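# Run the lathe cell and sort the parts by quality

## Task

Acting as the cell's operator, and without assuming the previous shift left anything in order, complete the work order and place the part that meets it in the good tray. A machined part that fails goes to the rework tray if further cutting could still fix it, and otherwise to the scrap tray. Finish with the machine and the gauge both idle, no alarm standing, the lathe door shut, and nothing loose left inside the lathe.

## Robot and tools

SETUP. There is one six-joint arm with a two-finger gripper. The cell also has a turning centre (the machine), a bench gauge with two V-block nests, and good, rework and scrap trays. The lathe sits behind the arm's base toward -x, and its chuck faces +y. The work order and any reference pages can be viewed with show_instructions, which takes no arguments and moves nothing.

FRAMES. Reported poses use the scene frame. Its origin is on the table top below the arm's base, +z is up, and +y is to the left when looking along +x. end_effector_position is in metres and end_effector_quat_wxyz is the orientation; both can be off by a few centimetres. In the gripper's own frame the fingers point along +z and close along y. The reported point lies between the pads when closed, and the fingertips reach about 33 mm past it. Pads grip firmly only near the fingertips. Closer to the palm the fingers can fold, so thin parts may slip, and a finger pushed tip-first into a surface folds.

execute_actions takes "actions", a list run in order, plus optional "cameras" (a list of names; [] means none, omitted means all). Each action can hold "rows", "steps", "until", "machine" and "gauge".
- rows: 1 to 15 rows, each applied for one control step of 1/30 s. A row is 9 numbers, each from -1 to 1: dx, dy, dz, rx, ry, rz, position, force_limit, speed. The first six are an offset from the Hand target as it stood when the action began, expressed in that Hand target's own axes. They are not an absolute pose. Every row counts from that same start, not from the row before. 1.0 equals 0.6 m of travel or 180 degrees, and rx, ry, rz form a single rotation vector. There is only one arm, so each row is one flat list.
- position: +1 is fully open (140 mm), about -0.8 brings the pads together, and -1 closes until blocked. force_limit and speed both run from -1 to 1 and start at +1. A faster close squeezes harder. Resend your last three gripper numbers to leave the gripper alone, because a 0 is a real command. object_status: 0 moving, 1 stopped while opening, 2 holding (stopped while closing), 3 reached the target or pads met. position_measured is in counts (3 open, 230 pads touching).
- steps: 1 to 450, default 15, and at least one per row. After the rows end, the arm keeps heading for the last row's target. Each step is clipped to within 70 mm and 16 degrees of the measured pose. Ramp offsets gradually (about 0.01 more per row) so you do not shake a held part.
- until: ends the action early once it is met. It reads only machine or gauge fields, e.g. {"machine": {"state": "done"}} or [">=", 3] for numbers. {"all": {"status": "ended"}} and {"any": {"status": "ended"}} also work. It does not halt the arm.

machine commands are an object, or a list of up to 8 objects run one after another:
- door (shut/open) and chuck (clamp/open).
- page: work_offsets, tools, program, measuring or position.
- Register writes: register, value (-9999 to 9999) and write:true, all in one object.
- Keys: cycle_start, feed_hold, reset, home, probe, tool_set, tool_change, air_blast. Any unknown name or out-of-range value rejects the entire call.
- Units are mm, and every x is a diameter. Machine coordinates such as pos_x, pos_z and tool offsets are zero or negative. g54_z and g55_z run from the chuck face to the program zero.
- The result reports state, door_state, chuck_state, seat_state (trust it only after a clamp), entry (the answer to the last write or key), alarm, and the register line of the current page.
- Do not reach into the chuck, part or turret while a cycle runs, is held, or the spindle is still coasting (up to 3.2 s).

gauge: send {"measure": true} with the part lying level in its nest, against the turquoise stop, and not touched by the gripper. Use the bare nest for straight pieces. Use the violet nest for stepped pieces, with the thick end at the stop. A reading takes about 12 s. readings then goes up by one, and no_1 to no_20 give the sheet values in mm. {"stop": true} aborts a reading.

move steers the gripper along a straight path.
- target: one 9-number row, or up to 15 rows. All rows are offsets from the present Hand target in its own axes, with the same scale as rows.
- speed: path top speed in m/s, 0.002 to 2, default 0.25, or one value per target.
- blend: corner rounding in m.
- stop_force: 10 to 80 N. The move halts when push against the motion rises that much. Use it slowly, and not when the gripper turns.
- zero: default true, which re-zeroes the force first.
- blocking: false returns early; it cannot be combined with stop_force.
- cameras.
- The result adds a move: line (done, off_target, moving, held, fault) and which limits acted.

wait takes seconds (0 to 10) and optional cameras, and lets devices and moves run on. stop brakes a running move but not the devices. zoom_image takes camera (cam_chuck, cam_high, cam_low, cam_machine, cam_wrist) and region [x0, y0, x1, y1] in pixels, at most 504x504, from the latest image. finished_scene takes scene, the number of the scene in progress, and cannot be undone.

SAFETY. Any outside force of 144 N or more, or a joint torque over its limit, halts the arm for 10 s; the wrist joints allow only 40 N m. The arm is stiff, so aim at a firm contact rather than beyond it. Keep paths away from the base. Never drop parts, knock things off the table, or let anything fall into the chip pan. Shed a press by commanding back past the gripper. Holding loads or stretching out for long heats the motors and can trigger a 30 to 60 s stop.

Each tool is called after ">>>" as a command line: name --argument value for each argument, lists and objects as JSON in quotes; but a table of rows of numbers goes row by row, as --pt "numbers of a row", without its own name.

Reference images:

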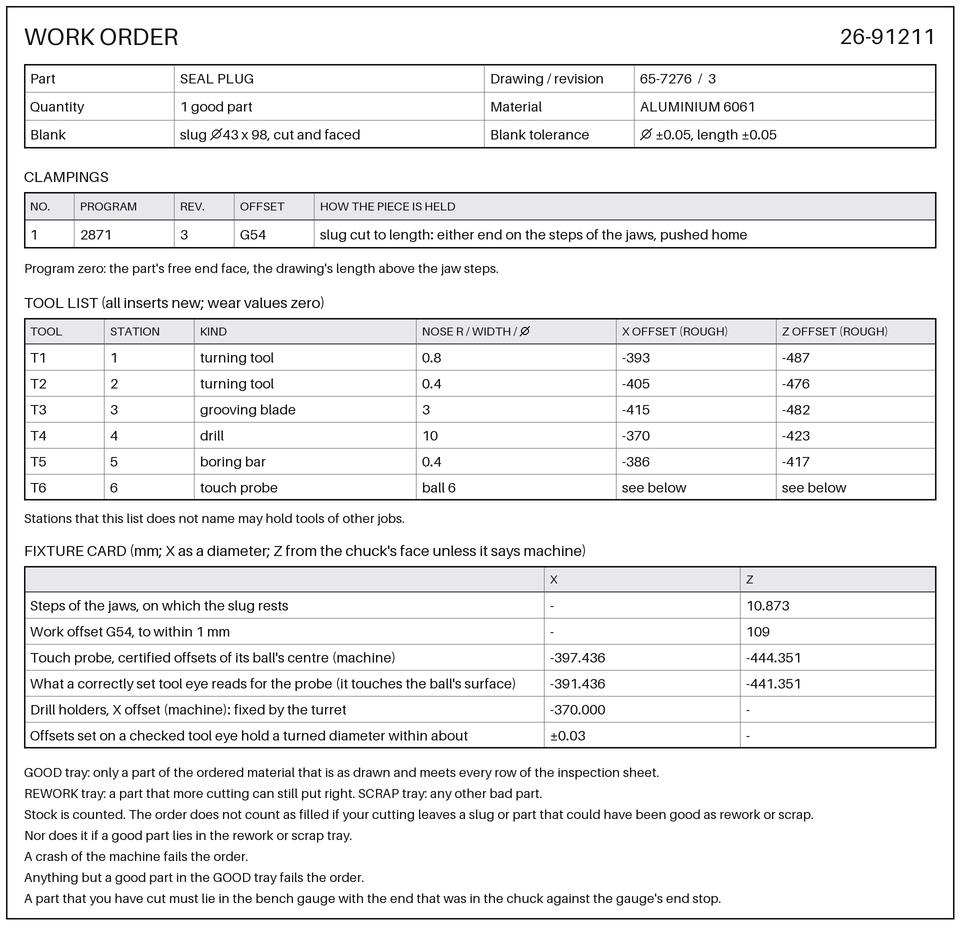

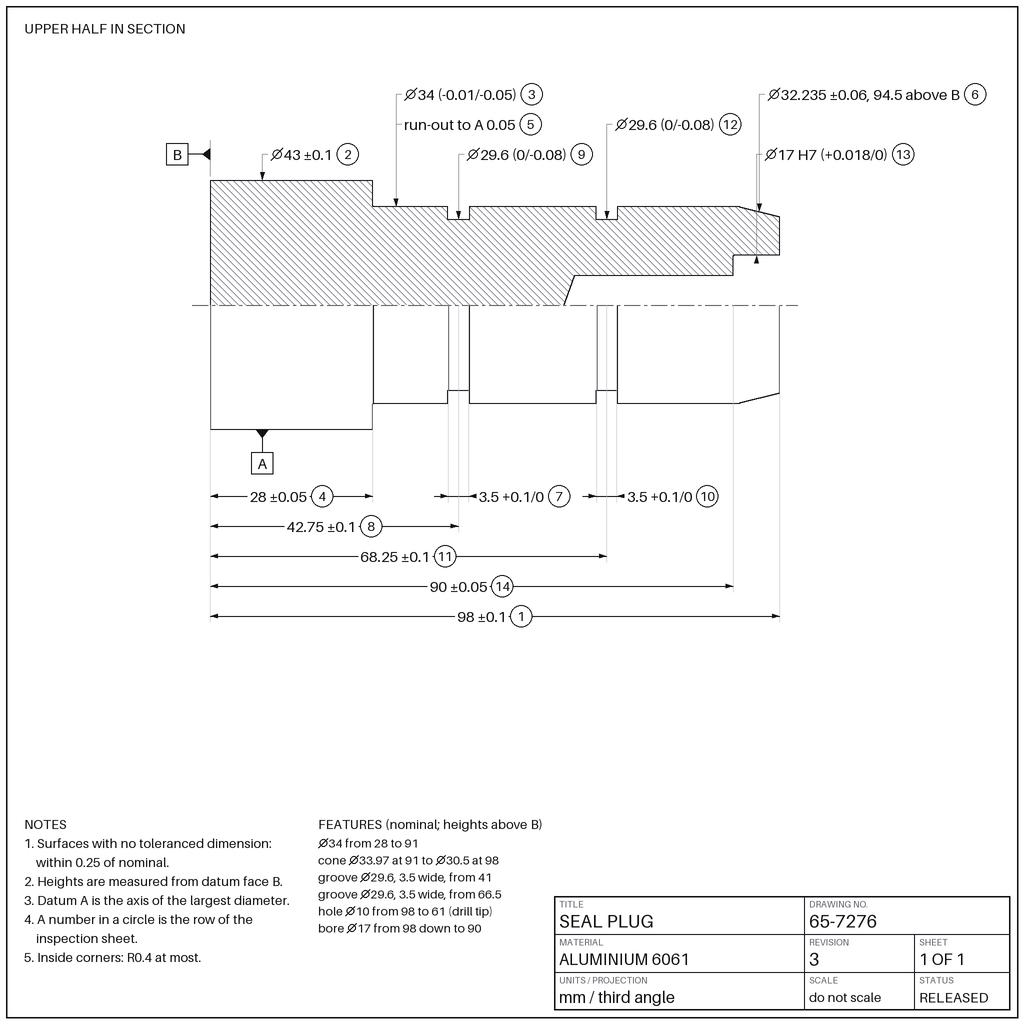

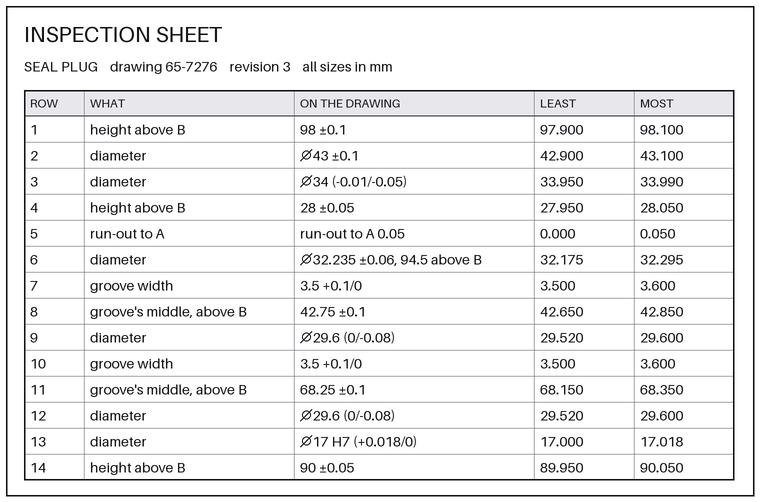

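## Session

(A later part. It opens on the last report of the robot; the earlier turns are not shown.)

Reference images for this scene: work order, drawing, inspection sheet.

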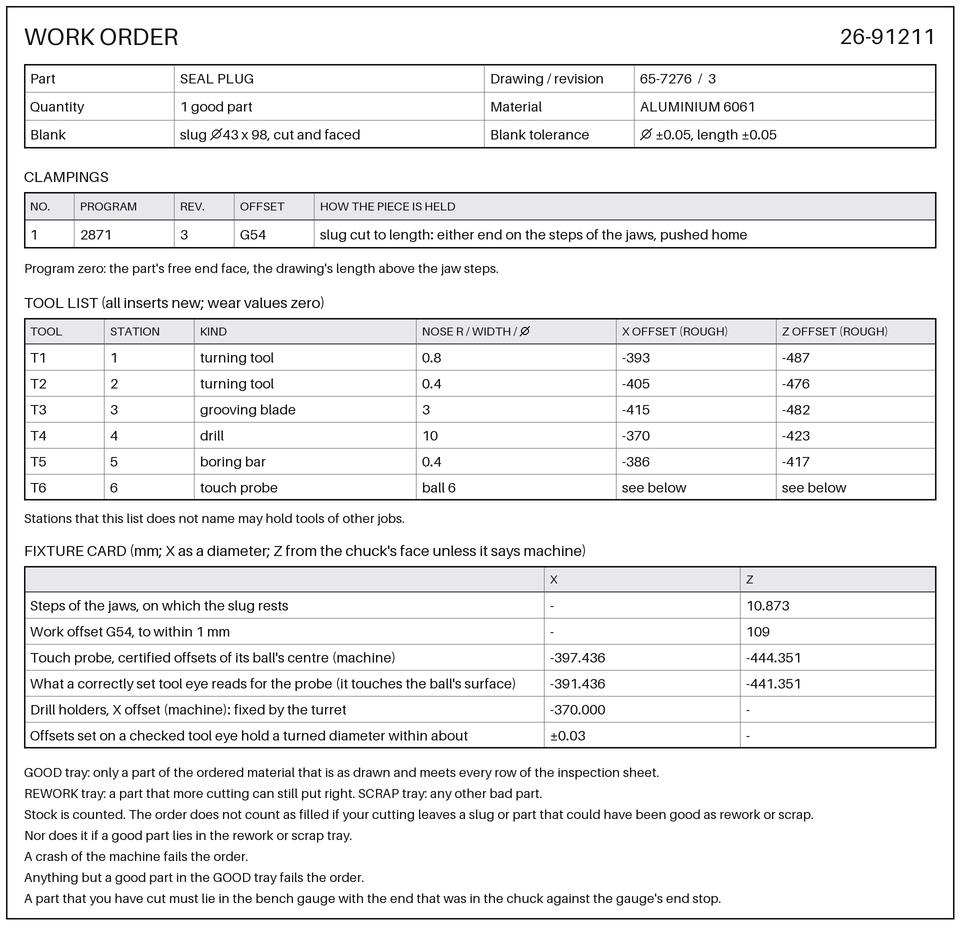

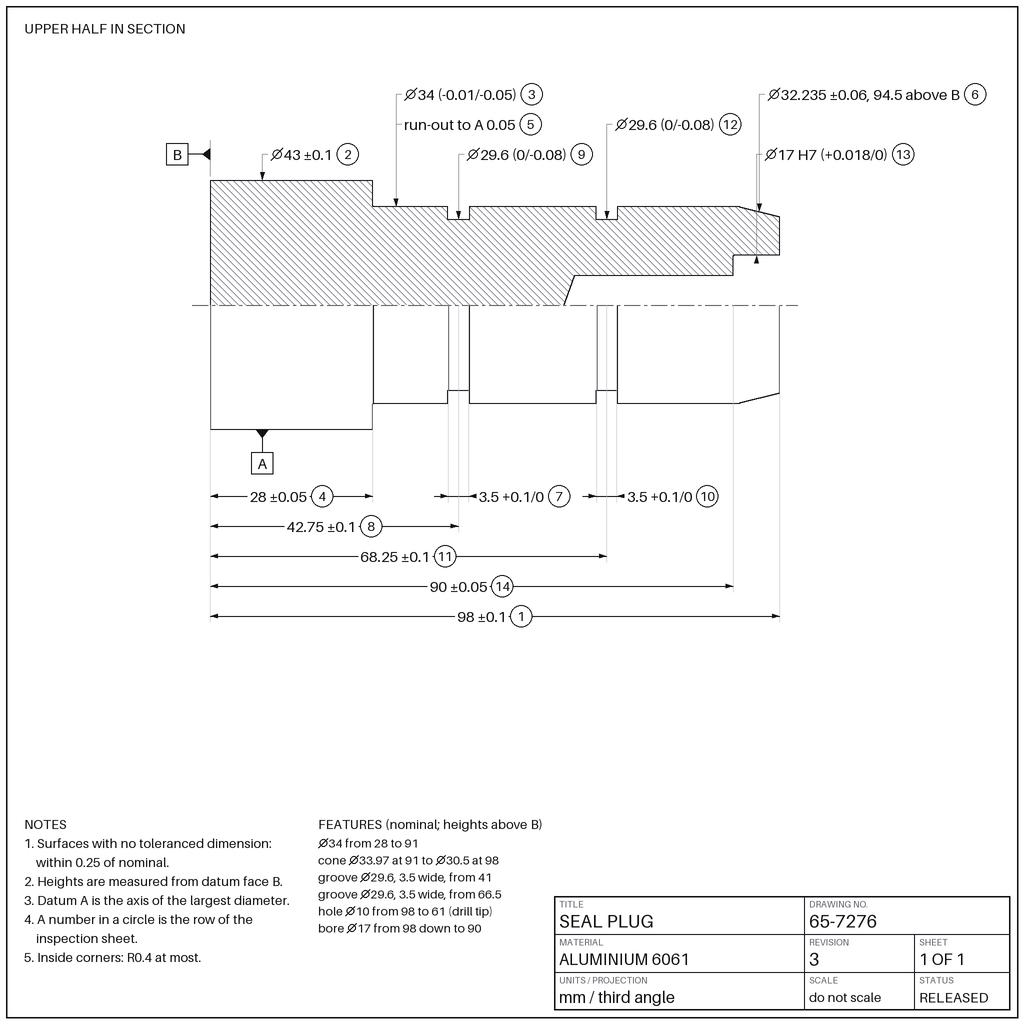

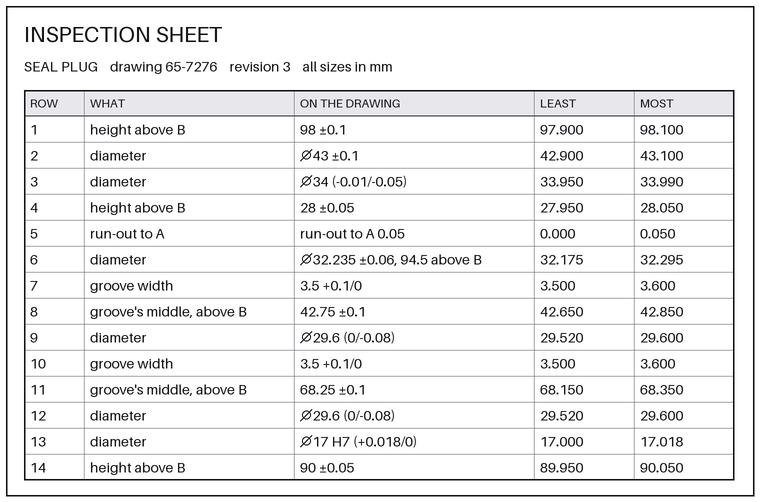

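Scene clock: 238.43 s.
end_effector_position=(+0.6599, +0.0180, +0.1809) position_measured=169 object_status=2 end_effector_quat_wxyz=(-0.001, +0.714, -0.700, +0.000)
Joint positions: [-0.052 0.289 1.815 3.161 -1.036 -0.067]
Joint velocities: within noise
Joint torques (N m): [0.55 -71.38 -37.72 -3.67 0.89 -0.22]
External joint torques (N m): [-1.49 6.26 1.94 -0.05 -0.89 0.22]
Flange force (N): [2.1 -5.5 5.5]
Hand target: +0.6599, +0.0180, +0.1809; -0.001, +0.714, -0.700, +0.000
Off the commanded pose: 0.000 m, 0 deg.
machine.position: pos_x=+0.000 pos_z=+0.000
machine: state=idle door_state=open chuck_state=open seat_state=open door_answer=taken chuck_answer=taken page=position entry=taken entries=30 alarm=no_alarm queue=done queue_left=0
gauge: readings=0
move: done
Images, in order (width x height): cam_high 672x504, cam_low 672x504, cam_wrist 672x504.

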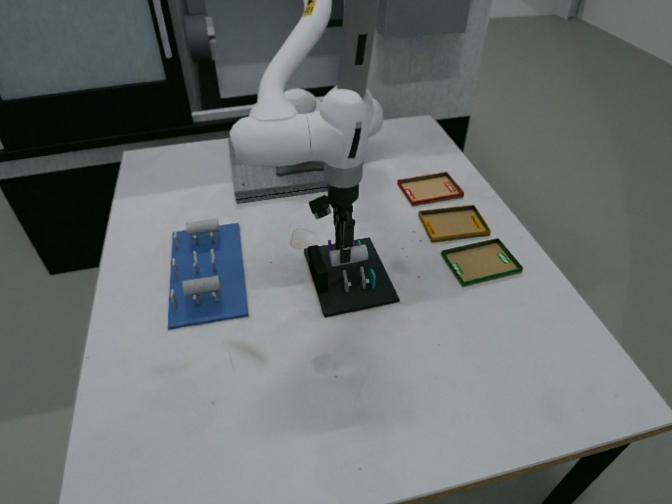

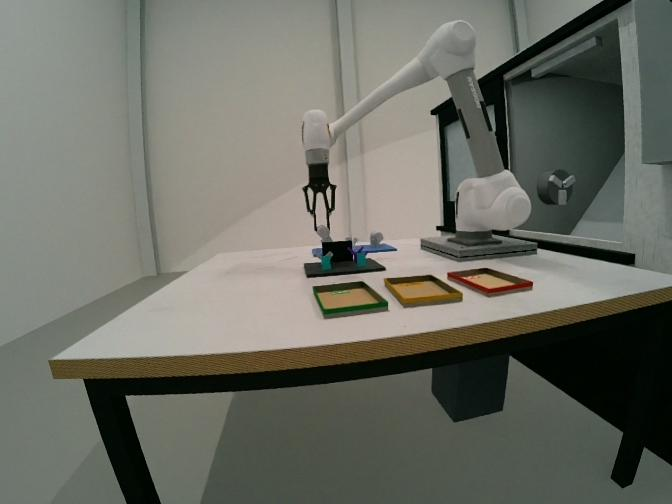

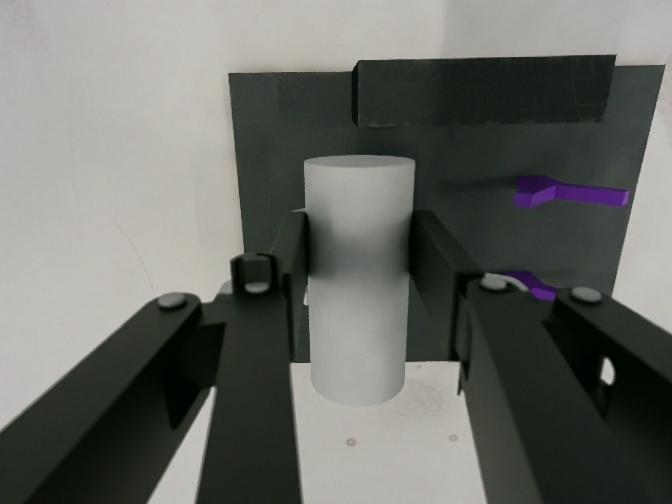

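>>> move --target '[0,0,0.10,0,0,0,-0.98,0,-1]' --speed 0.06 --stop_force 12 --cameras '["cam_wrist","cam_low"]'

>>> zoom_image --camera "cam_low" --region '[280, 190, 420, 310]'

Scene clock: 242.10 s.
end_effector_position=(+0.6600, +0.0180, +0.1208) position_measured=169 object_status=2 end_effector_quat_wxyz=(-0.001, +0.714, -0.700, +0.000)
Joint positions: [-0.05 0.345 1.865 3.162 -0.931 -0.068]
Joint velocities: within noise
Joint torques (N m): [0.84 -74.42 -35.11 -3.33 0.88 -0.21]
External joint torques (N m): [-1.73 6.26 1.79 -0.13 -0.88 0.21]
Flange force (N): [2.4 -5.4 6.1]
Hand target: +0.6600, +0.0180, +0.1209; -0.001, +0.714, -0.700, +0.000
Off the commanded pose: 0.000 m, 0 deg.
machine.position: pos_x=+0.000 pos_z=+0.000
machine: state=idle door_state=open chuck_state=open seat_state=open door_answer=taken chuck_answer=taken page=position entry=taken entries=30 alarm=no_alarm queue=done queue_left=0
gauge: readings=0
move: done
Images, in order (width x height): cam_low 672x504, cam_wrist 672x504.

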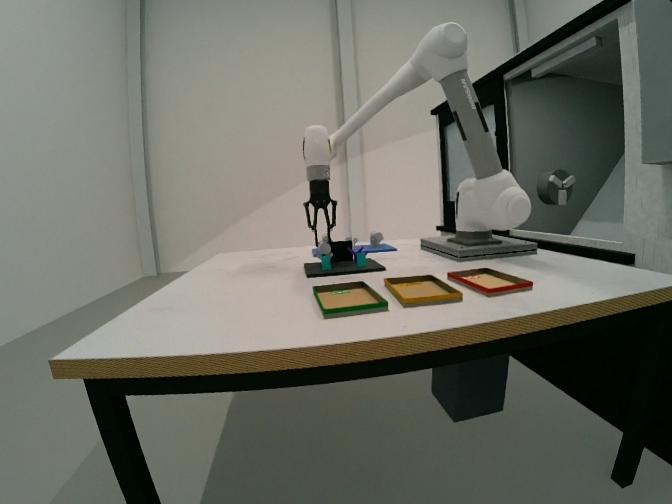

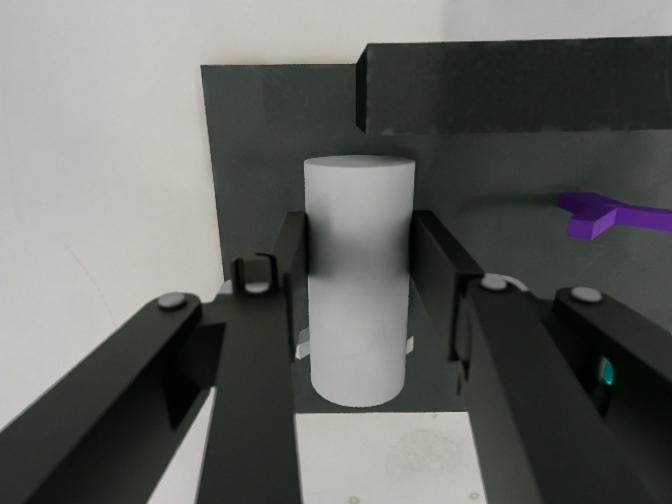

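Scaled by 3.600 from the camera's 672x504 image, which has a finer 960x720 frame.

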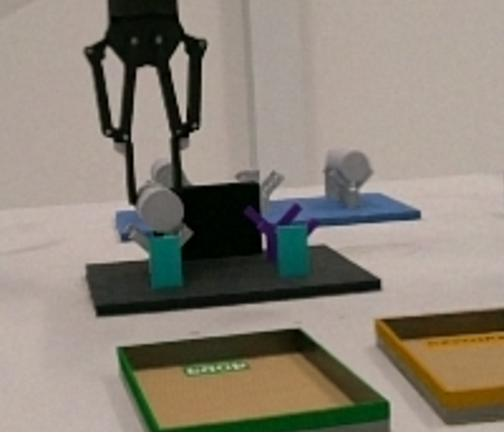

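>>> move --target '[0,0,0.1,0,0,0,-0.98,0,-1]' --speed 0.025 --stop_force 10 --cameras '["cam_wrist","cam_low"]'

>>> zoom_image --camera "cam_low" --region '[280, 190, 420, 310]'

Scene clock: 243.57 s.
end_effector_position=(+0.6603, +0.0180, +0.1112) position_measured=169 object_status=2 end_effector_quat_wxyz=(-0.001, +0.714, -0.700, +0.001)
Joint positions: [-0.05 0.355 1.872 3.162 -0.913 -0.068]
Joint velocities: within noise
Joint torques (N m): [1.79 -60.16 -20.52 -3.37 -1.5 -0.26]
External joint torques (N m): [-2.61 -8.43 -12.38 -0.05 1.5 0.26]
Flange force (N): [3.3 -12.2 -15.1]
Hand target: +0.6603, +0.0180, +0.1112; -0.001, +0.714, -0.700, +0.001 (not the last commanded pose)
Off the commanded pose: 0.050 m, 0 deg.
machine.position: pos_x=+0.000 pos_z=+0.000
machine: state=idle door_state=open chuck_state=open seat_state=open door_answer=taken chuck_answer=taken page=position entry=taken entries=30 alarm=no_alarm queue=done queue_left=0
gauge: readings=0
move: contact
Images, in order (width x height): cam_low 672x504, cam_wrist 672x504.

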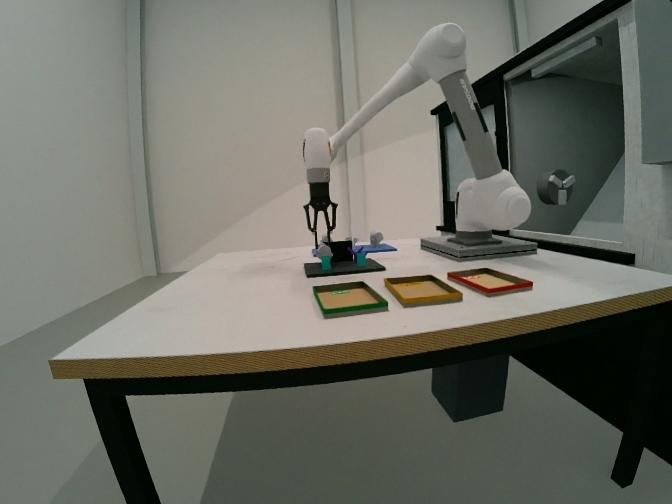

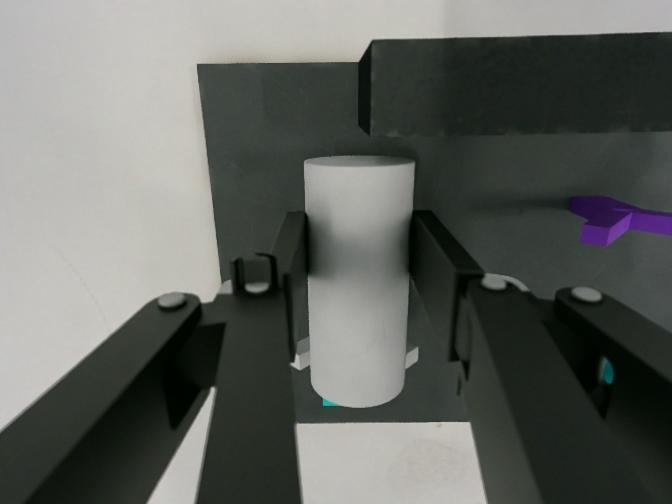

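Scaled by 3.600 from the camera's 672x504 image, which has a finer 960x720 frame.

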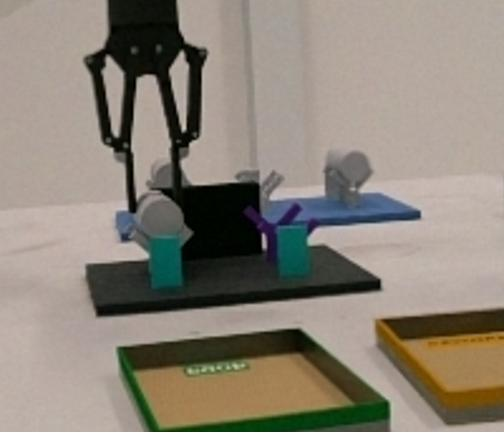

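>>> move --target '[-0.001,0,-0.0008,0,0,0,-0.98,0,-1]' --speed 0.02 --cameras '[]'

>>> move --target '[-0.05,0,0,0,0,0,-0.98,0,-1]' --speed 0.012 --stop_force 10 --cameras '["cam_wrist","cam_low","cam_high"]'

>>> zoom_image --camera "cam_high" --region '[290, 220, 410, 320]'

Scene clock: 244.63 s.
end_effector_position=(+0.6602, +0.0186, +0.1116) position_measured=169 object_status=2 end_effector_quat_wxyz=(-0.001, +0.714, -0.700, +0.000)
Joint positions: [-0.049 0.354 1.871 3.162 -0.914 -0.067]
Joint velocities: within noise
Joint torques (N m): [3.95 -71.01 -26.17 -2 -2.59 -0.24]
External joint torques (N m): [-4.94 2.49 -6.75 -1.42 2.59 0.24]
Flange force (N): [7.1 -14.7 2.1]
Hand target: +0.6603, +0.0186, +0.1117; -0.001, +0.714, -0.700, +0.001
Off the commanded pose: 0.000 m, 0 deg.
machine.position: pos_x=+0.000 pos_z=+0.000
machine: state=idle door_state=open chuck_state=open seat_state=open door_answer=taken chuck_answer=taken page=position entry=taken entries=30 alarm=no_alarm queue=done queue_left=0
gauge: readings=0
move: done
No camera images: "cameras" was empty.

Scene clock: 247.20 s.
end_effector_position=(+0.6598, +0.0397, +0.1117) position_measured=169 object_status=2 end_effector_quat_wxyz=(-0.001, +0.714, -0.700, +0.001)
Joint positions: [-0.017 0.354 1.87 3.162 -0.914 -0.034]
Joint velocities: within noise
Joint torques (N m): [23.08 -67.51 -26.1 6.27 -1.48 -0.17]
External joint torques (N m): [-23.94 -1.29 -6.86 -9.69 1.48 0.17]
Flange force (N): [35.6 -10.3 -4.5]
Hand target: +0.6598, +0.0397, +0.1117; -0.001, +0.714, -0.700, +0.001 (not the last commanded pose)
Off the commanded pose: 0.009 m, 0 deg.
machine.position: pos_x=+0.000 pos_z=+0.000
machine: state=idle door_state=open chuck_state=open seat_state=open door_answer=taken chuck_answer=taken page=position entry=taken entries=30 alarm=no_alarm queue=done queue_left=0
gauge: readings=0
move: contact
Images, in order (width x height): cam_high 672x504, cam_low 672x504, cam_wrist 672x504.

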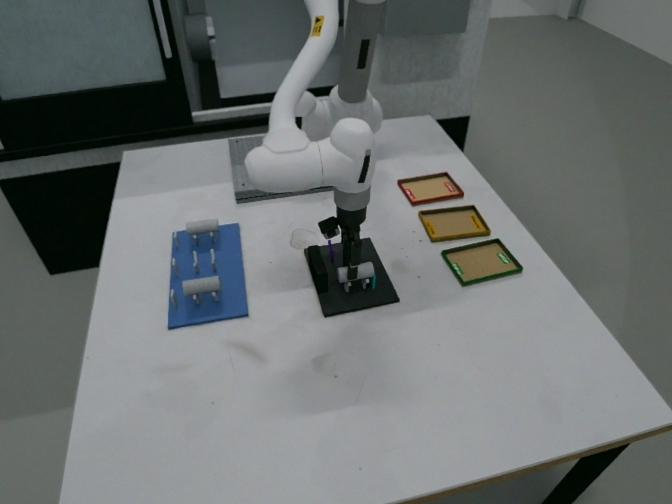

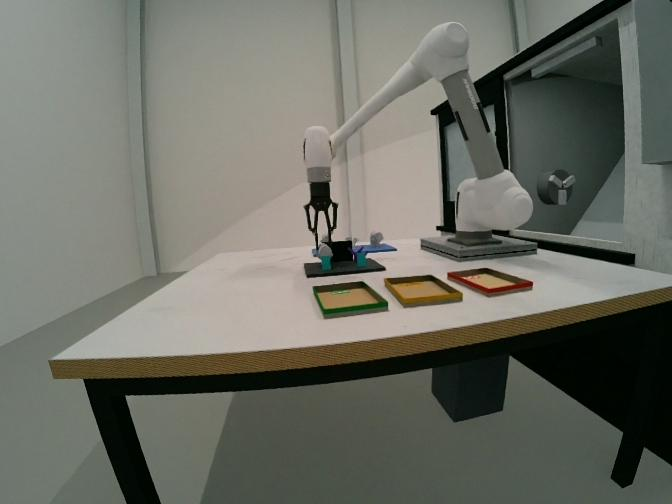

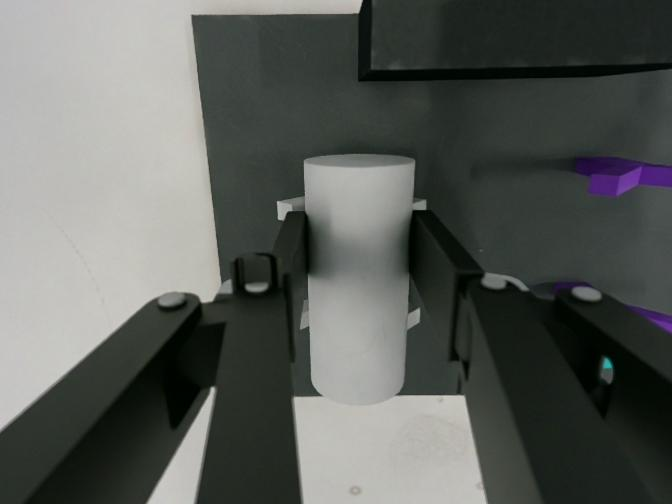

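Scaled by 4.200 from the camera's 672x504 image, which has a finer 960x720 frame.

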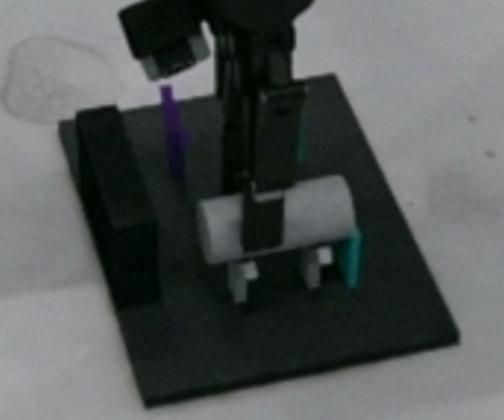

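>>> execute_actions --actions '[{"rows":[[0.0005,0,0,0,0,0,-0.98,0,-1]],"steps":15},{"rows":[[0,0,0,0,0,0,0.3,0,-0.8]],"steps":45}]' --cameras '["cam_wrist"]'

>>> move --target '[0,0,-0.2,0,0,0,0.3,0,-0.8]' --speed 0.15 --cameras '["cam_wrist"]'

>>> execute_actions --actions '[{"gauge":{"measure":true},"steps":400,"until":{"gauge":{"readings":[">",0]}}}]' --cameras '[]'

Scene clock: 249.77 s.
end_effector_position=(+0.6598, +0.0394, +0.1117) position_measured=91 object_status=3 end_effector_quat_wxyz=(-0.001, +0.714, -0.700, +0.001)
Joint positions: [-0.017 0.354 1.87 3.162 -0.914 -0.035]
Joint velocities: within noise
Joint torques (N m): [0.6 -71.95 -32.59 -3.45 0.86 -0.27]
External joint torques (N m): [-1.61 3.21 -0.36 0.02 -0.87 0.27]
External joint torques at the end of the 1st action: [-16.65 -1.45 -7.1 -6.64 1.4 0.12]
Flange force (N): [1.9 -5.5 1.5]
Flange force at the end of the 1st action (N): [24.6 -10.8 -4.8]
Hand target: +0.6598, +0.0394, +0.1117; -0.001, +0.714, -0.700, +0.001
Off the commanded pose: 0.000 m, 0 deg.
machine.position: pos_x=+0.000 pos_z=+0.000
machine: state=idle door_state=open chuck_state=open seat_state=open door_answer=taken chuck_answer=taken page=position entry=taken entries=30 alarm=no_alarm queue=done queue_left=0
gauge: readings=0
Images, in order (width x height): cam_wrist 672x504.

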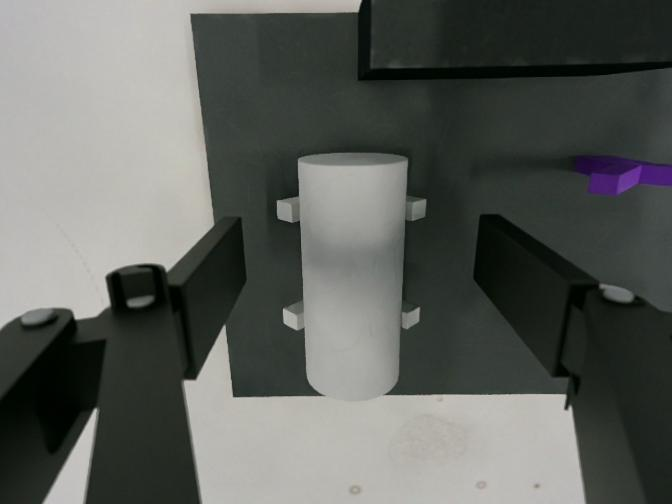

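Scene clock: 250.93 s.
end_effector_position=(+0.6596, +0.0394, +0.2317) position_measured=91 object_status=3 end_effector_quat_wxyz=(-0.001, +0.714, -0.700, +0.001)
Joint positions: [-0.02 0.25 1.764 3.159 -1.126 -0.033]
Joint velocities: within noise
Joint torques (N m): [0.54 -66.14 -37.73 -3.9 0.9 -0.21]
External joint torques (N m): [-1.46 3.23 0.27 0.01 -0.91 0.21]
Flange force (N): [1.8 -4.6 0.9]
Hand target: +0.6596, +0.0394, +0.2317; -0.001, +0.714, -0.700, +0.001
Off the commanded pose: 0.000 m, 0 deg.
machine.position: pos_x=+0.000 pos_z=+0.000
machine: state=idle door_state=open chuck_state=open seat_state=open door_answer=taken chuck_answer=taken page=position entry=taken entries=30 alarm=no_alarm queue=done queue_left=0
gauge: readings=0
move: done
Images, in order (width x height): cam_wrist 672x504.

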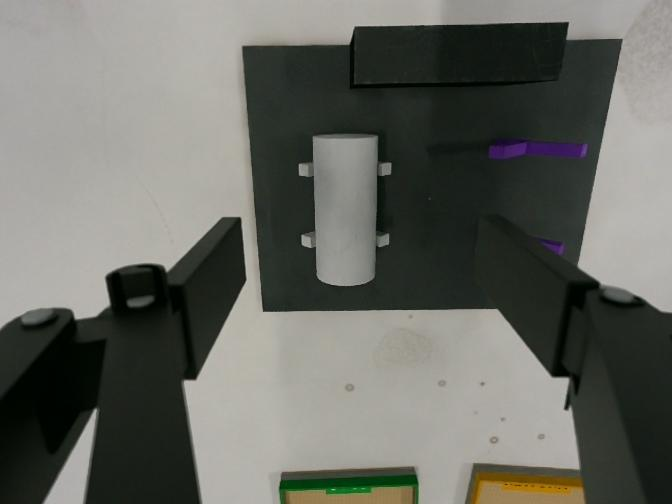

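Scene clock: 263.13 s.
end_effector_position=(+0.6596, +0.0394, +0.2317) position_measured=91 object_status=3 end_effector_quat_wxyz=(-0.001, +0.714, -0.700, +0.001)
Joint positions: [-0.02 0.25 1.764 3.159 -1.126 -0.033]
Joint velocities: within noise
Joint torques (N m): [0.83 -65.76 -37.37 -3.91 0.83 -0.28]
External joint torques (N m): [-1.63 2.69 -0.18 0.01 -0.84 0.28]
Flange force (N): [1.9 -4.7 0.2]
Hand target: +0.6596, +0.0394, +0.2317; -0.001, +0.714, -0.700, +0.001
Tool commands: gripper/position=+0.3 gripper/force_limit=+0.0 gripper/speed=-0.8
Off the commanded pose: 0.000 m, 0 deg.
machine.position: pos_x=+0.000 pos_z=+0.000
machine: state=idle door_state=open chuck_state=open seat_state=open door_answer=taken chuck_answer=taken page=position entry=taken entries=30 alarm=no_alarm queue=done queue_left=0
gauge: message=started readings=1 no_1=97.999 no_2=43.020 no_3=43.015 no_4=98.001 no_5=0.003 no_6=43.017 no_9=43.018 no_12=43.020 no_14=98.000
No camera images: "cameras" was empty.

>>> move --target '[0,-0.0042,0.2,0,0,0,0.3,0,-0.8]' --speed 0.1 --stop_force 20 --cameras '["cam_wrist"]'

>>> execute_actions --actions '[{"rows":[[0,0,0,0,0,0,-1,-1,-1]],"steps":90}]' --cameras '["cam_wrist"]'

Scene clock: 265.77 s.
end_effector_position=(+0.6623, +0.0395, +0.1117) position_measured=91 object_status=3 end_effector_quat_wxyz=(-0.001, +0.714, -0.700, +0.001)
Joint positions: [-0.017 0.358 1.865 3.162 -0.916 -0.035]
Joint velocities: within noise
Joint torques (N m): [0.61 -72.44 -32.82 -3.38 0.84 -0.29]
External joint torques (N m): [-1.56 3.44 -0.14 -0.05 -0.85 0.29]
Flange force (N): [1.8 -5.4 1.9]
Hand target: +0.6623, +0.0395, +0.1117; -0.001, +0.714, -0.700, +0.001
Off the commanded pose: 0.000 m, 0 deg.
machine.position: pos_x=+0.000 pos_z=+0.000
machine: state=idle door_state=open chuck_state=open seat_state=open door_answer=taken chuck_answer=taken page=position entry=taken entries=30 alarm=no_alarm queue=done queue_left=0
gauge: message=started readings=1 no_1=97.999 no_2=43.020 no_3=43.015 no_4=98.001 no_5=0.003 no_6=43.017 no_9=43.018 no_12=43.020 no_14=98.000
move: done
Images, in order (width x height): cam_wrist 672x504.

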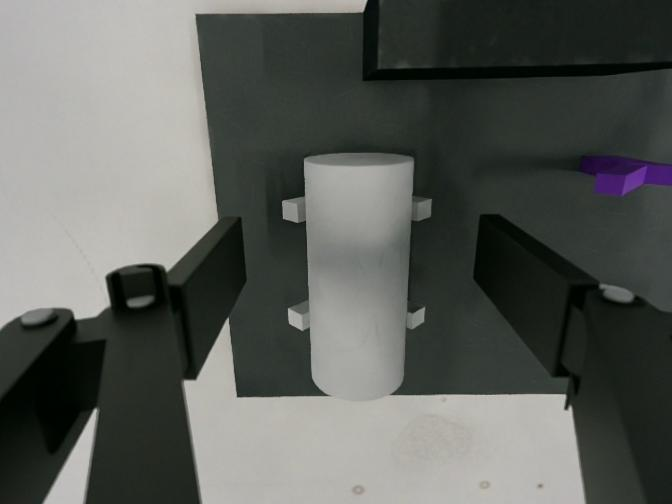

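Scene clock: 268.97 s.
end_effector_position=(+0.6623, +0.0395, +0.1117) position_measured=168 object_status=2 end_effector_quat_wxyz=(-0.001, +0.714, -0.700, +0.001)
Joint positions: [-0.017 0.358 1.865 3.162 -0.916 -0.035]
Joint velocities: within noise
Joint torques (N m): [0.22 -68.93 -31.48 -3.29 1.52 -0.23]
External joint torques (N m): [-1.17 -0.09 -1.46 -0.13 -1.52 0.23]
Flange force (N): [1.3 -3.8 -3.8]
Hand target: +0.6623, +0.0395, +0.1117; -0.001, +0.714, -0.700, +0.001
Off the commanded pose: 0.000 m, 0 deg.
machine.position: pos_x=+0.000 pos_z=+0.000
machine: state=idle door_state=open chuck_state=open seat_state=open door_answer=taken chuck_answer=taken page=position entry=taken entries=30 alarm=no_alarm queue=done queue_left=0
gauge: message=started readings=1 no_1=97.999 no_2=43.020 no_3=43.015 no_4=98.001 no_5=0.003 no_6=43.017 no_9=43.018 no_12=43.020 no_14=98.000
Images, in order (width x height): cam_wrist 672x504.

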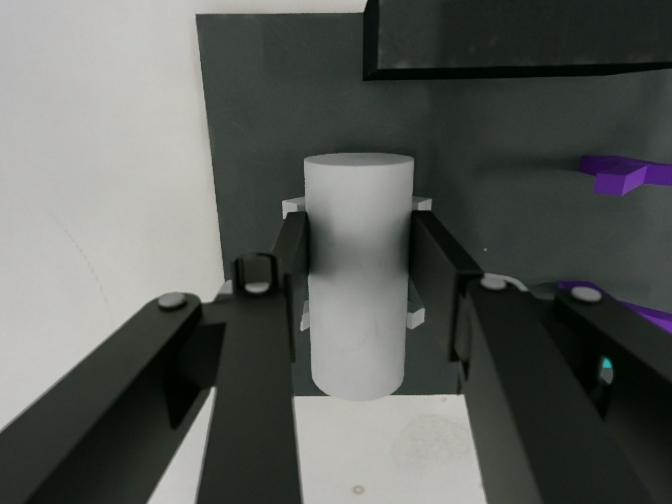

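>>> execute_actions --actions '[{"rows":[[0,0,0,0,0,0,-0.98,0,-1]],"steps":30}]' --cameras '[]'

>>> move --pt "0 0 -0.3 0 0 0 -0.98 0 -1" --pt "0.5533 0.648 -0.5678 0 0 0.2928 -0.98 0 -1" --speed '[0.1,0.25]' --blend '[0.03,0]' --cameras '["cam_wrist"]'

Scene clock: 270.50 s.
end_effector_position=(+0.6624, +0.0395, +0.1117) position_measured=171 object_status=2 end_effector_quat_wxyz=(-0.001, +0.714, -0.700, +0.001)
Joint positions: [-0.017 0.358 1.865 3.162 -0.916 -0.035]
Joint velocities: within noise
Joint torques (N m): [0.53 -61.58 -28.47 -3.35 2.46 -0.26]
External joint torques (N m): [-1.48 -7.45 -4.5 -0.08 -2.46 0.26]
Flange force (N): [1.7 -0.6 -15.2]
Hand target: +0.6623, +0.0395, +0.1117; -0.001, +0.714, -0.700, +0.001
Off the commanded pose: 0.000 m, 0 deg.
machine.position: pos_x=+0.000 pos_z=+0.000
machine: state=idle door_state=open chuck_state=open seat_state=open door_answer=taken chuck_answer=taken page=position entry=taken entries=30 alarm=no_alarm queue=done queue_left=0
gauge: message=started readings=1 no_1=97.999 no_2=43.020 no_3=43.015 no_4=98.001 no_5=0.003 no_6=43.017 no_9=43.018 no_12=43.020 no_14=98.000
No camera images: "cameras" was empty.

Scene clock: 274.87 s.
end_effector_position=(+0.2798, -0.3005, +0.4515) position_measured=171 object_status=2 end_effector_quat_wxyz=(+0.001, -0.330, +0.944, +0.000)
Joint positions: [-0.94 -0.23 1.851 3.153 -1.532 -0.026]
Joint velocities: within noise
Joint torques (N m): [3.81 -20.51 -43.63 -4.28 0.9 -0.23]
External joint torques (N m): [-4.18 3.35 2.06 -0.03 -0.91 0.23]
Flange force (N): [9.4 -2.4 2.1]
Hand target: +0.2798, -0.3006, +0.4515; +0.001, -0.330, +0.944, +0.000
Off the commanded pose: 0.000 m, 0 deg.
machine.position: pos_x=+0.000 pos_z=+0.000
machine: state=idle door_state=open chuck_state=open seat_state=open door_answer=taken chuck_answer=taken page=position entry=taken entries=30 alarm=no_alarm queue=done queue_left=0
gauge: message=started readings=1 no_1=97.999 no_2=43.020 no_3=43.015 no_4=98.001 no_5=0.003 no_6=43.017 no_9=43.018 no_12=43.020 no_14=98.000
move: done
Images, in order (width x height): cam_wrist 672x504.

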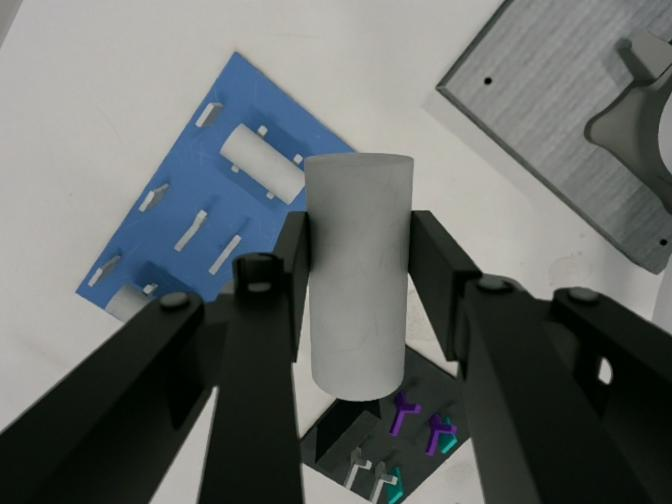

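>>> move --pt "0.3734 0.3192 0 0 0 0.256 -0.98 0 -1" --pt "0.5146 0.5364 0 0 0 0.428 -0.98 0 -1" --pt "0.5282 0.7939 0 0 0 0.6 -0.98 0 -1" --speed 0.25 --blend 0.03 --cameras '[]'

>>> move --target '[0,-0.433,-0.083,0.5,0,0,-0.98,0,-1]' --speed 0.25 --cameras '["cam_machine"]'

Scene clock: 279.43 s.
end_effector_position=(-0.2647, -0.1249, +0.4504) position_measured=171 object_status=2 end_effector_quat_wxyz=(+0.001, +0.570, +0.822, +0.001)
Joint positions: [-2.799 -0.436 1.98 3.128 -1.606 0]
Joint velocities: within noise
Joint torques (N m): [1.47 0.45 -43.59 -4.3 0.86 -0.35]
External joint torques (N m): [-1.62 1.94 2.03 -0.01 -0.87 0.35]
Flange force (N): [4.1 -0.8 2.1]
Hand target: -0.2647, -0.1249, +0.4504; +0.001, +0.570, +0.822, +0.001
Off the commanded pose: 0.000 m, 0 deg.
machine.position: pos_x=+0.000 pos_z=+0.000
machine: state=idle door_state=open chuck_state=open seat_state=open door_answer=taken chuck_answer=taken page=position entry=taken entries=30 alarm=no_alarm queue=done queue_left=0
gauge: message=started readings=1 no_1=97.999 no_2=43.020 no_3=43.015 no_4=98.001 no_5=0.003 no_6=43.017 no_9=43.018 no_12=43.020 no_14=98.000
move: done
No camera images: "cameras" was empty.

Scene clock: 283.13 s.
end_effector_position=(-0.5082, -0.2158, +0.4996) position_measured=171 object_status=2 end_effector_quat_wxyz=(-0.403, +0.404, +0.581, -0.580)
Joint positions: [-2.816 -0.455 2.514 3.106 0.48 0.018]
Joint velocities: within noise
Joint torques (N m): [1.61 3.2 -42.73 -3.73 4.99 -0.22]
External joint torques (N m): [-1.81 2.8 3.03 -0.07 -2.24 0.17]
Flange force (N): [0.0 0.0 0.0]
Hand target: -0.5082, -0.2158, +0.4996; -0.403, +0.404, +0.581, -0.580
Off the commanded pose: 0.000 m, 0 deg.
machine.position: pos_x=+0.000 pos_z=+0.000
machine: state=idle door_state=open chuck_state=open seat_state=open door_answer=taken chuck_answer=taken page=position entry=taken entries=30 alarm=no_alarm queue=done queue_left=0
gauge: message=started readings=1 no_1=97.999 no_2=43.020 no_3=43.015 no_4=98.001 no_5=0.003 no_6=43.017 no_9=43.018 no_12=43.020 no_14=98.000
move: done
Images, in order (width x height): cam_machine 672x504.

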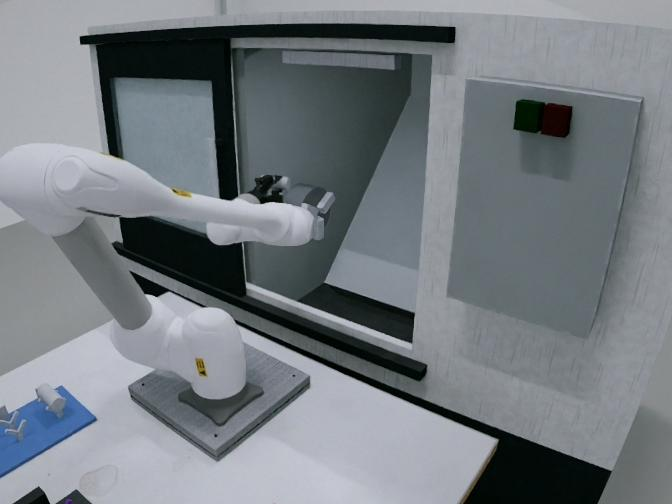

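>>> move --target '[0.2302,0.3078,0.148,0,0.1133,0,-0.98,0,-1]' --speed 0.2 --cameras '["cam_chuck"]'

Scene clock: 285.17 s.
end_effector_position=(-0.6393, -0.1174, +0.3147) position_measured=171 object_status=2 end_effector_quat_wxyz=(+0.499, -0.500, -0.501, +0.500)
Joint positions: [-2.886 0.141 2.555 3.439 1.139 -0.143]
Joint velocities: within noise
Joint torques (N m): [1.66 -37.55 -21.86 -2.3 4.84 -0.26]
External joint torques (N m): [-1.33 4.04 2.22 0.16 -2.12 0.21]
Flange force (N): [3.6 5.6 3.3]
Hand target: -0.6393, -0.1174, +0.3147; +0.499, -0.500, -0.501, +0.500
Off the commanded pose: 0.000 m, 0 deg.
machine.position: pos_x=+0.000 pos_z=+0.000
machine: state=idle door_state=open chuck_state=open seat_state=open door_answer=taken chuck_answer=taken page=position entry=taken entries=30 alarm=no_alarm queue=done queue_left=0
gauge: message=started readings=1 no_1=97.999 no_2=43.020 no_3=43.015 no_4=98.001 no_5=0.003 no_6=43.017 no_9=43.018 no_12=43.020 no_14=98.000
move: done
Images, in order (width x height): cam_chuck 672x504.

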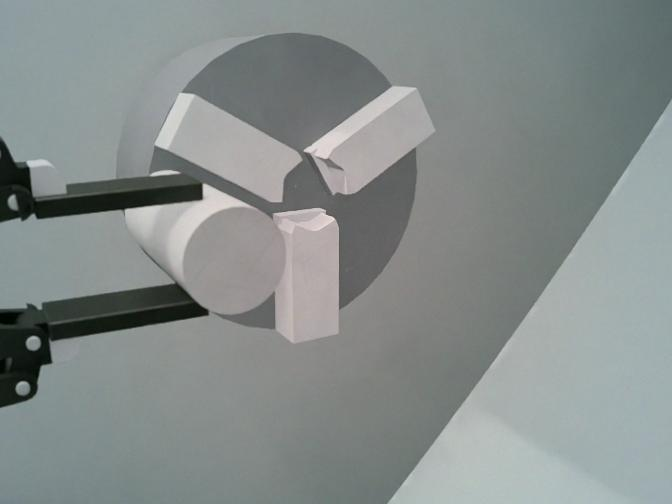

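>>> move --target '[0.01,0.0202,0.1978,0,0,0,-0.98,0,-1]' --speed 0.12 --cameras '["cam_chuck","cam_wrist"]'

>>> zoom_image --camera "cam_chuck" --region '[230, 110, 480, 330]'

Scene clock: 286.90 s.
end_effector_position=(-0.7580, -0.1116, +0.3023) position_measured=171 object_status=2 end_effector_quat_wxyz=(+0.499, -0.500, -0.501, +0.500)
Joint positions: [-2.971 0.297 2.365 3.349 1.096 -0.111]
Joint velocities: within noise
Joint torques (N m): [2.51 -56.62 -23.89 -2.29 4.93 -0.29]
External joint torques (N m): [-1.89 5.67 2.6 0.06 -2.2 0.24]
Flange force (N): [4.0 7.5 3.7]
Hand target: -0.7580, -0.1116, +0.3023; +0.499, -0.500, -0.501, +0.500
Off the commanded pose: 0.000 m, 0 deg.
machine.position: pos_x=+0.000 pos_z=+0.000
machine: state=idle door_state=open chuck_state=open seat_state=open door_answer=taken chuck_answer=taken page=position entry=taken entries=30 alarm=no_alarm queue=done queue_left=0
gauge: message=started readings=1 no_1=97.999 no_2=43.020 no_3=43.015 no_4=98.001 no_5=0.003 no_6=43.017 no_9=43.018 no_12=43.020 no_14=98.000
move: done
Images, in order (width x height): cam_chuck 672x504, cam_wrist 672x504.

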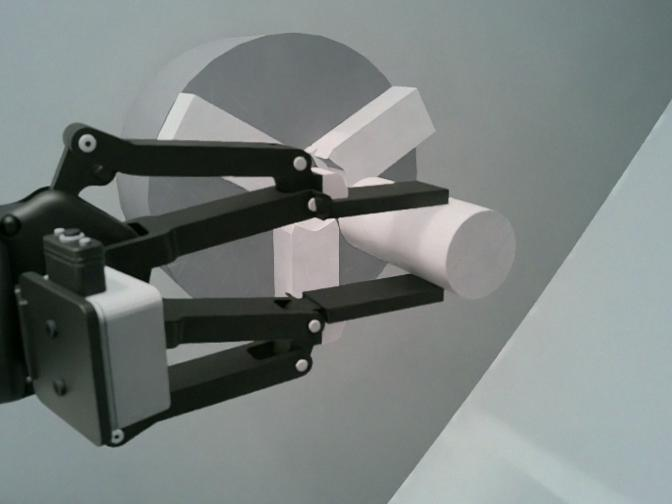

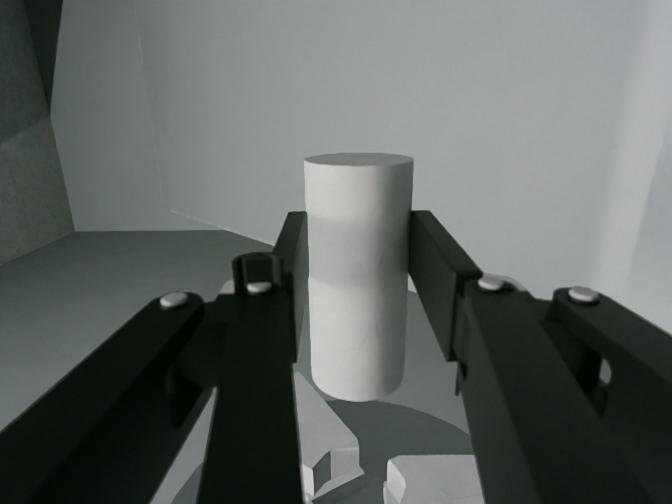

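Scaled by 2.016 from the camera's 672x504 image, which has a finer 960x720 frame.

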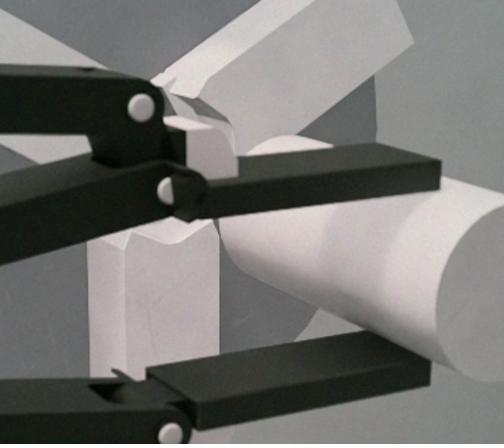

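>>> move --target '[-0.143,0,0,0,0,0,-0.98,0,-1]' --speed 0.025 --stop_force 15 --cameras '["cam_chuck"]'

Scene clock: 293.03 s.
end_effector_position=(-0.7579, -0.1965, +0.3022) position_measured=171 object_status=2 end_effector_quat_wxyz=(+0.499, -0.500, -0.501, +0.500)
Joint positions: [-2.791 0.33 2.312 3.553 1.104 -0.209]
Joint velocities: within noise
Joint torques (N m): [24.7 -59.85 -26.76 -11.03 3.35 -0.25]
External joint torques (N m): [-24.16 5.97 5.55 8.64 -0.66 0.2]
Flange force (N): [30.5 8.8 9.4]
Hand target: -0.7579, -0.1965, +0.3022; +0.499, -0.500, -0.501, +0.500 (not the last commanded pose)
Off the commanded pose: 0.001 m, 0 deg.
machine.position: pos_x=+0.000 pos_z=+0.000
machine: state=idle door_state=open chuck_state=open seat_state=open door_answer=taken chuck_answer=taken page=position entry=taken entries=30 alarm=no_alarm queue=done queue_left=0
gauge: message=started readings=1 no_1=97.999 no_2=43.020 no_3=43.015 no_4=98.001 no_5=0.003 no_6=43.017 no_9=43.018 no_12=43.020 no_14=98.000
move: contact
Images, in order (width x height): cam_chuck 672x504.

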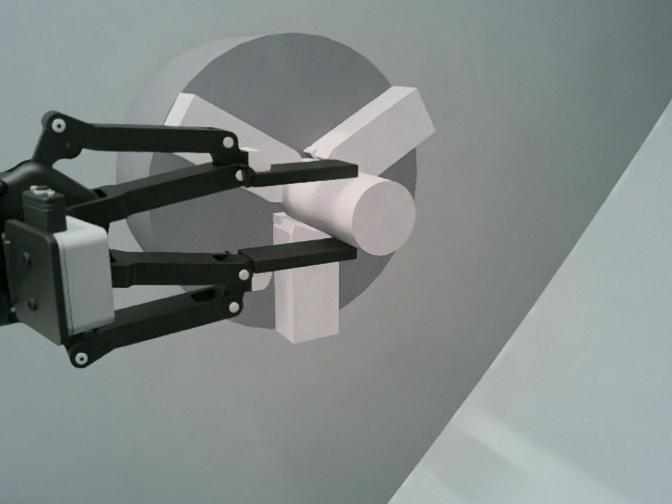

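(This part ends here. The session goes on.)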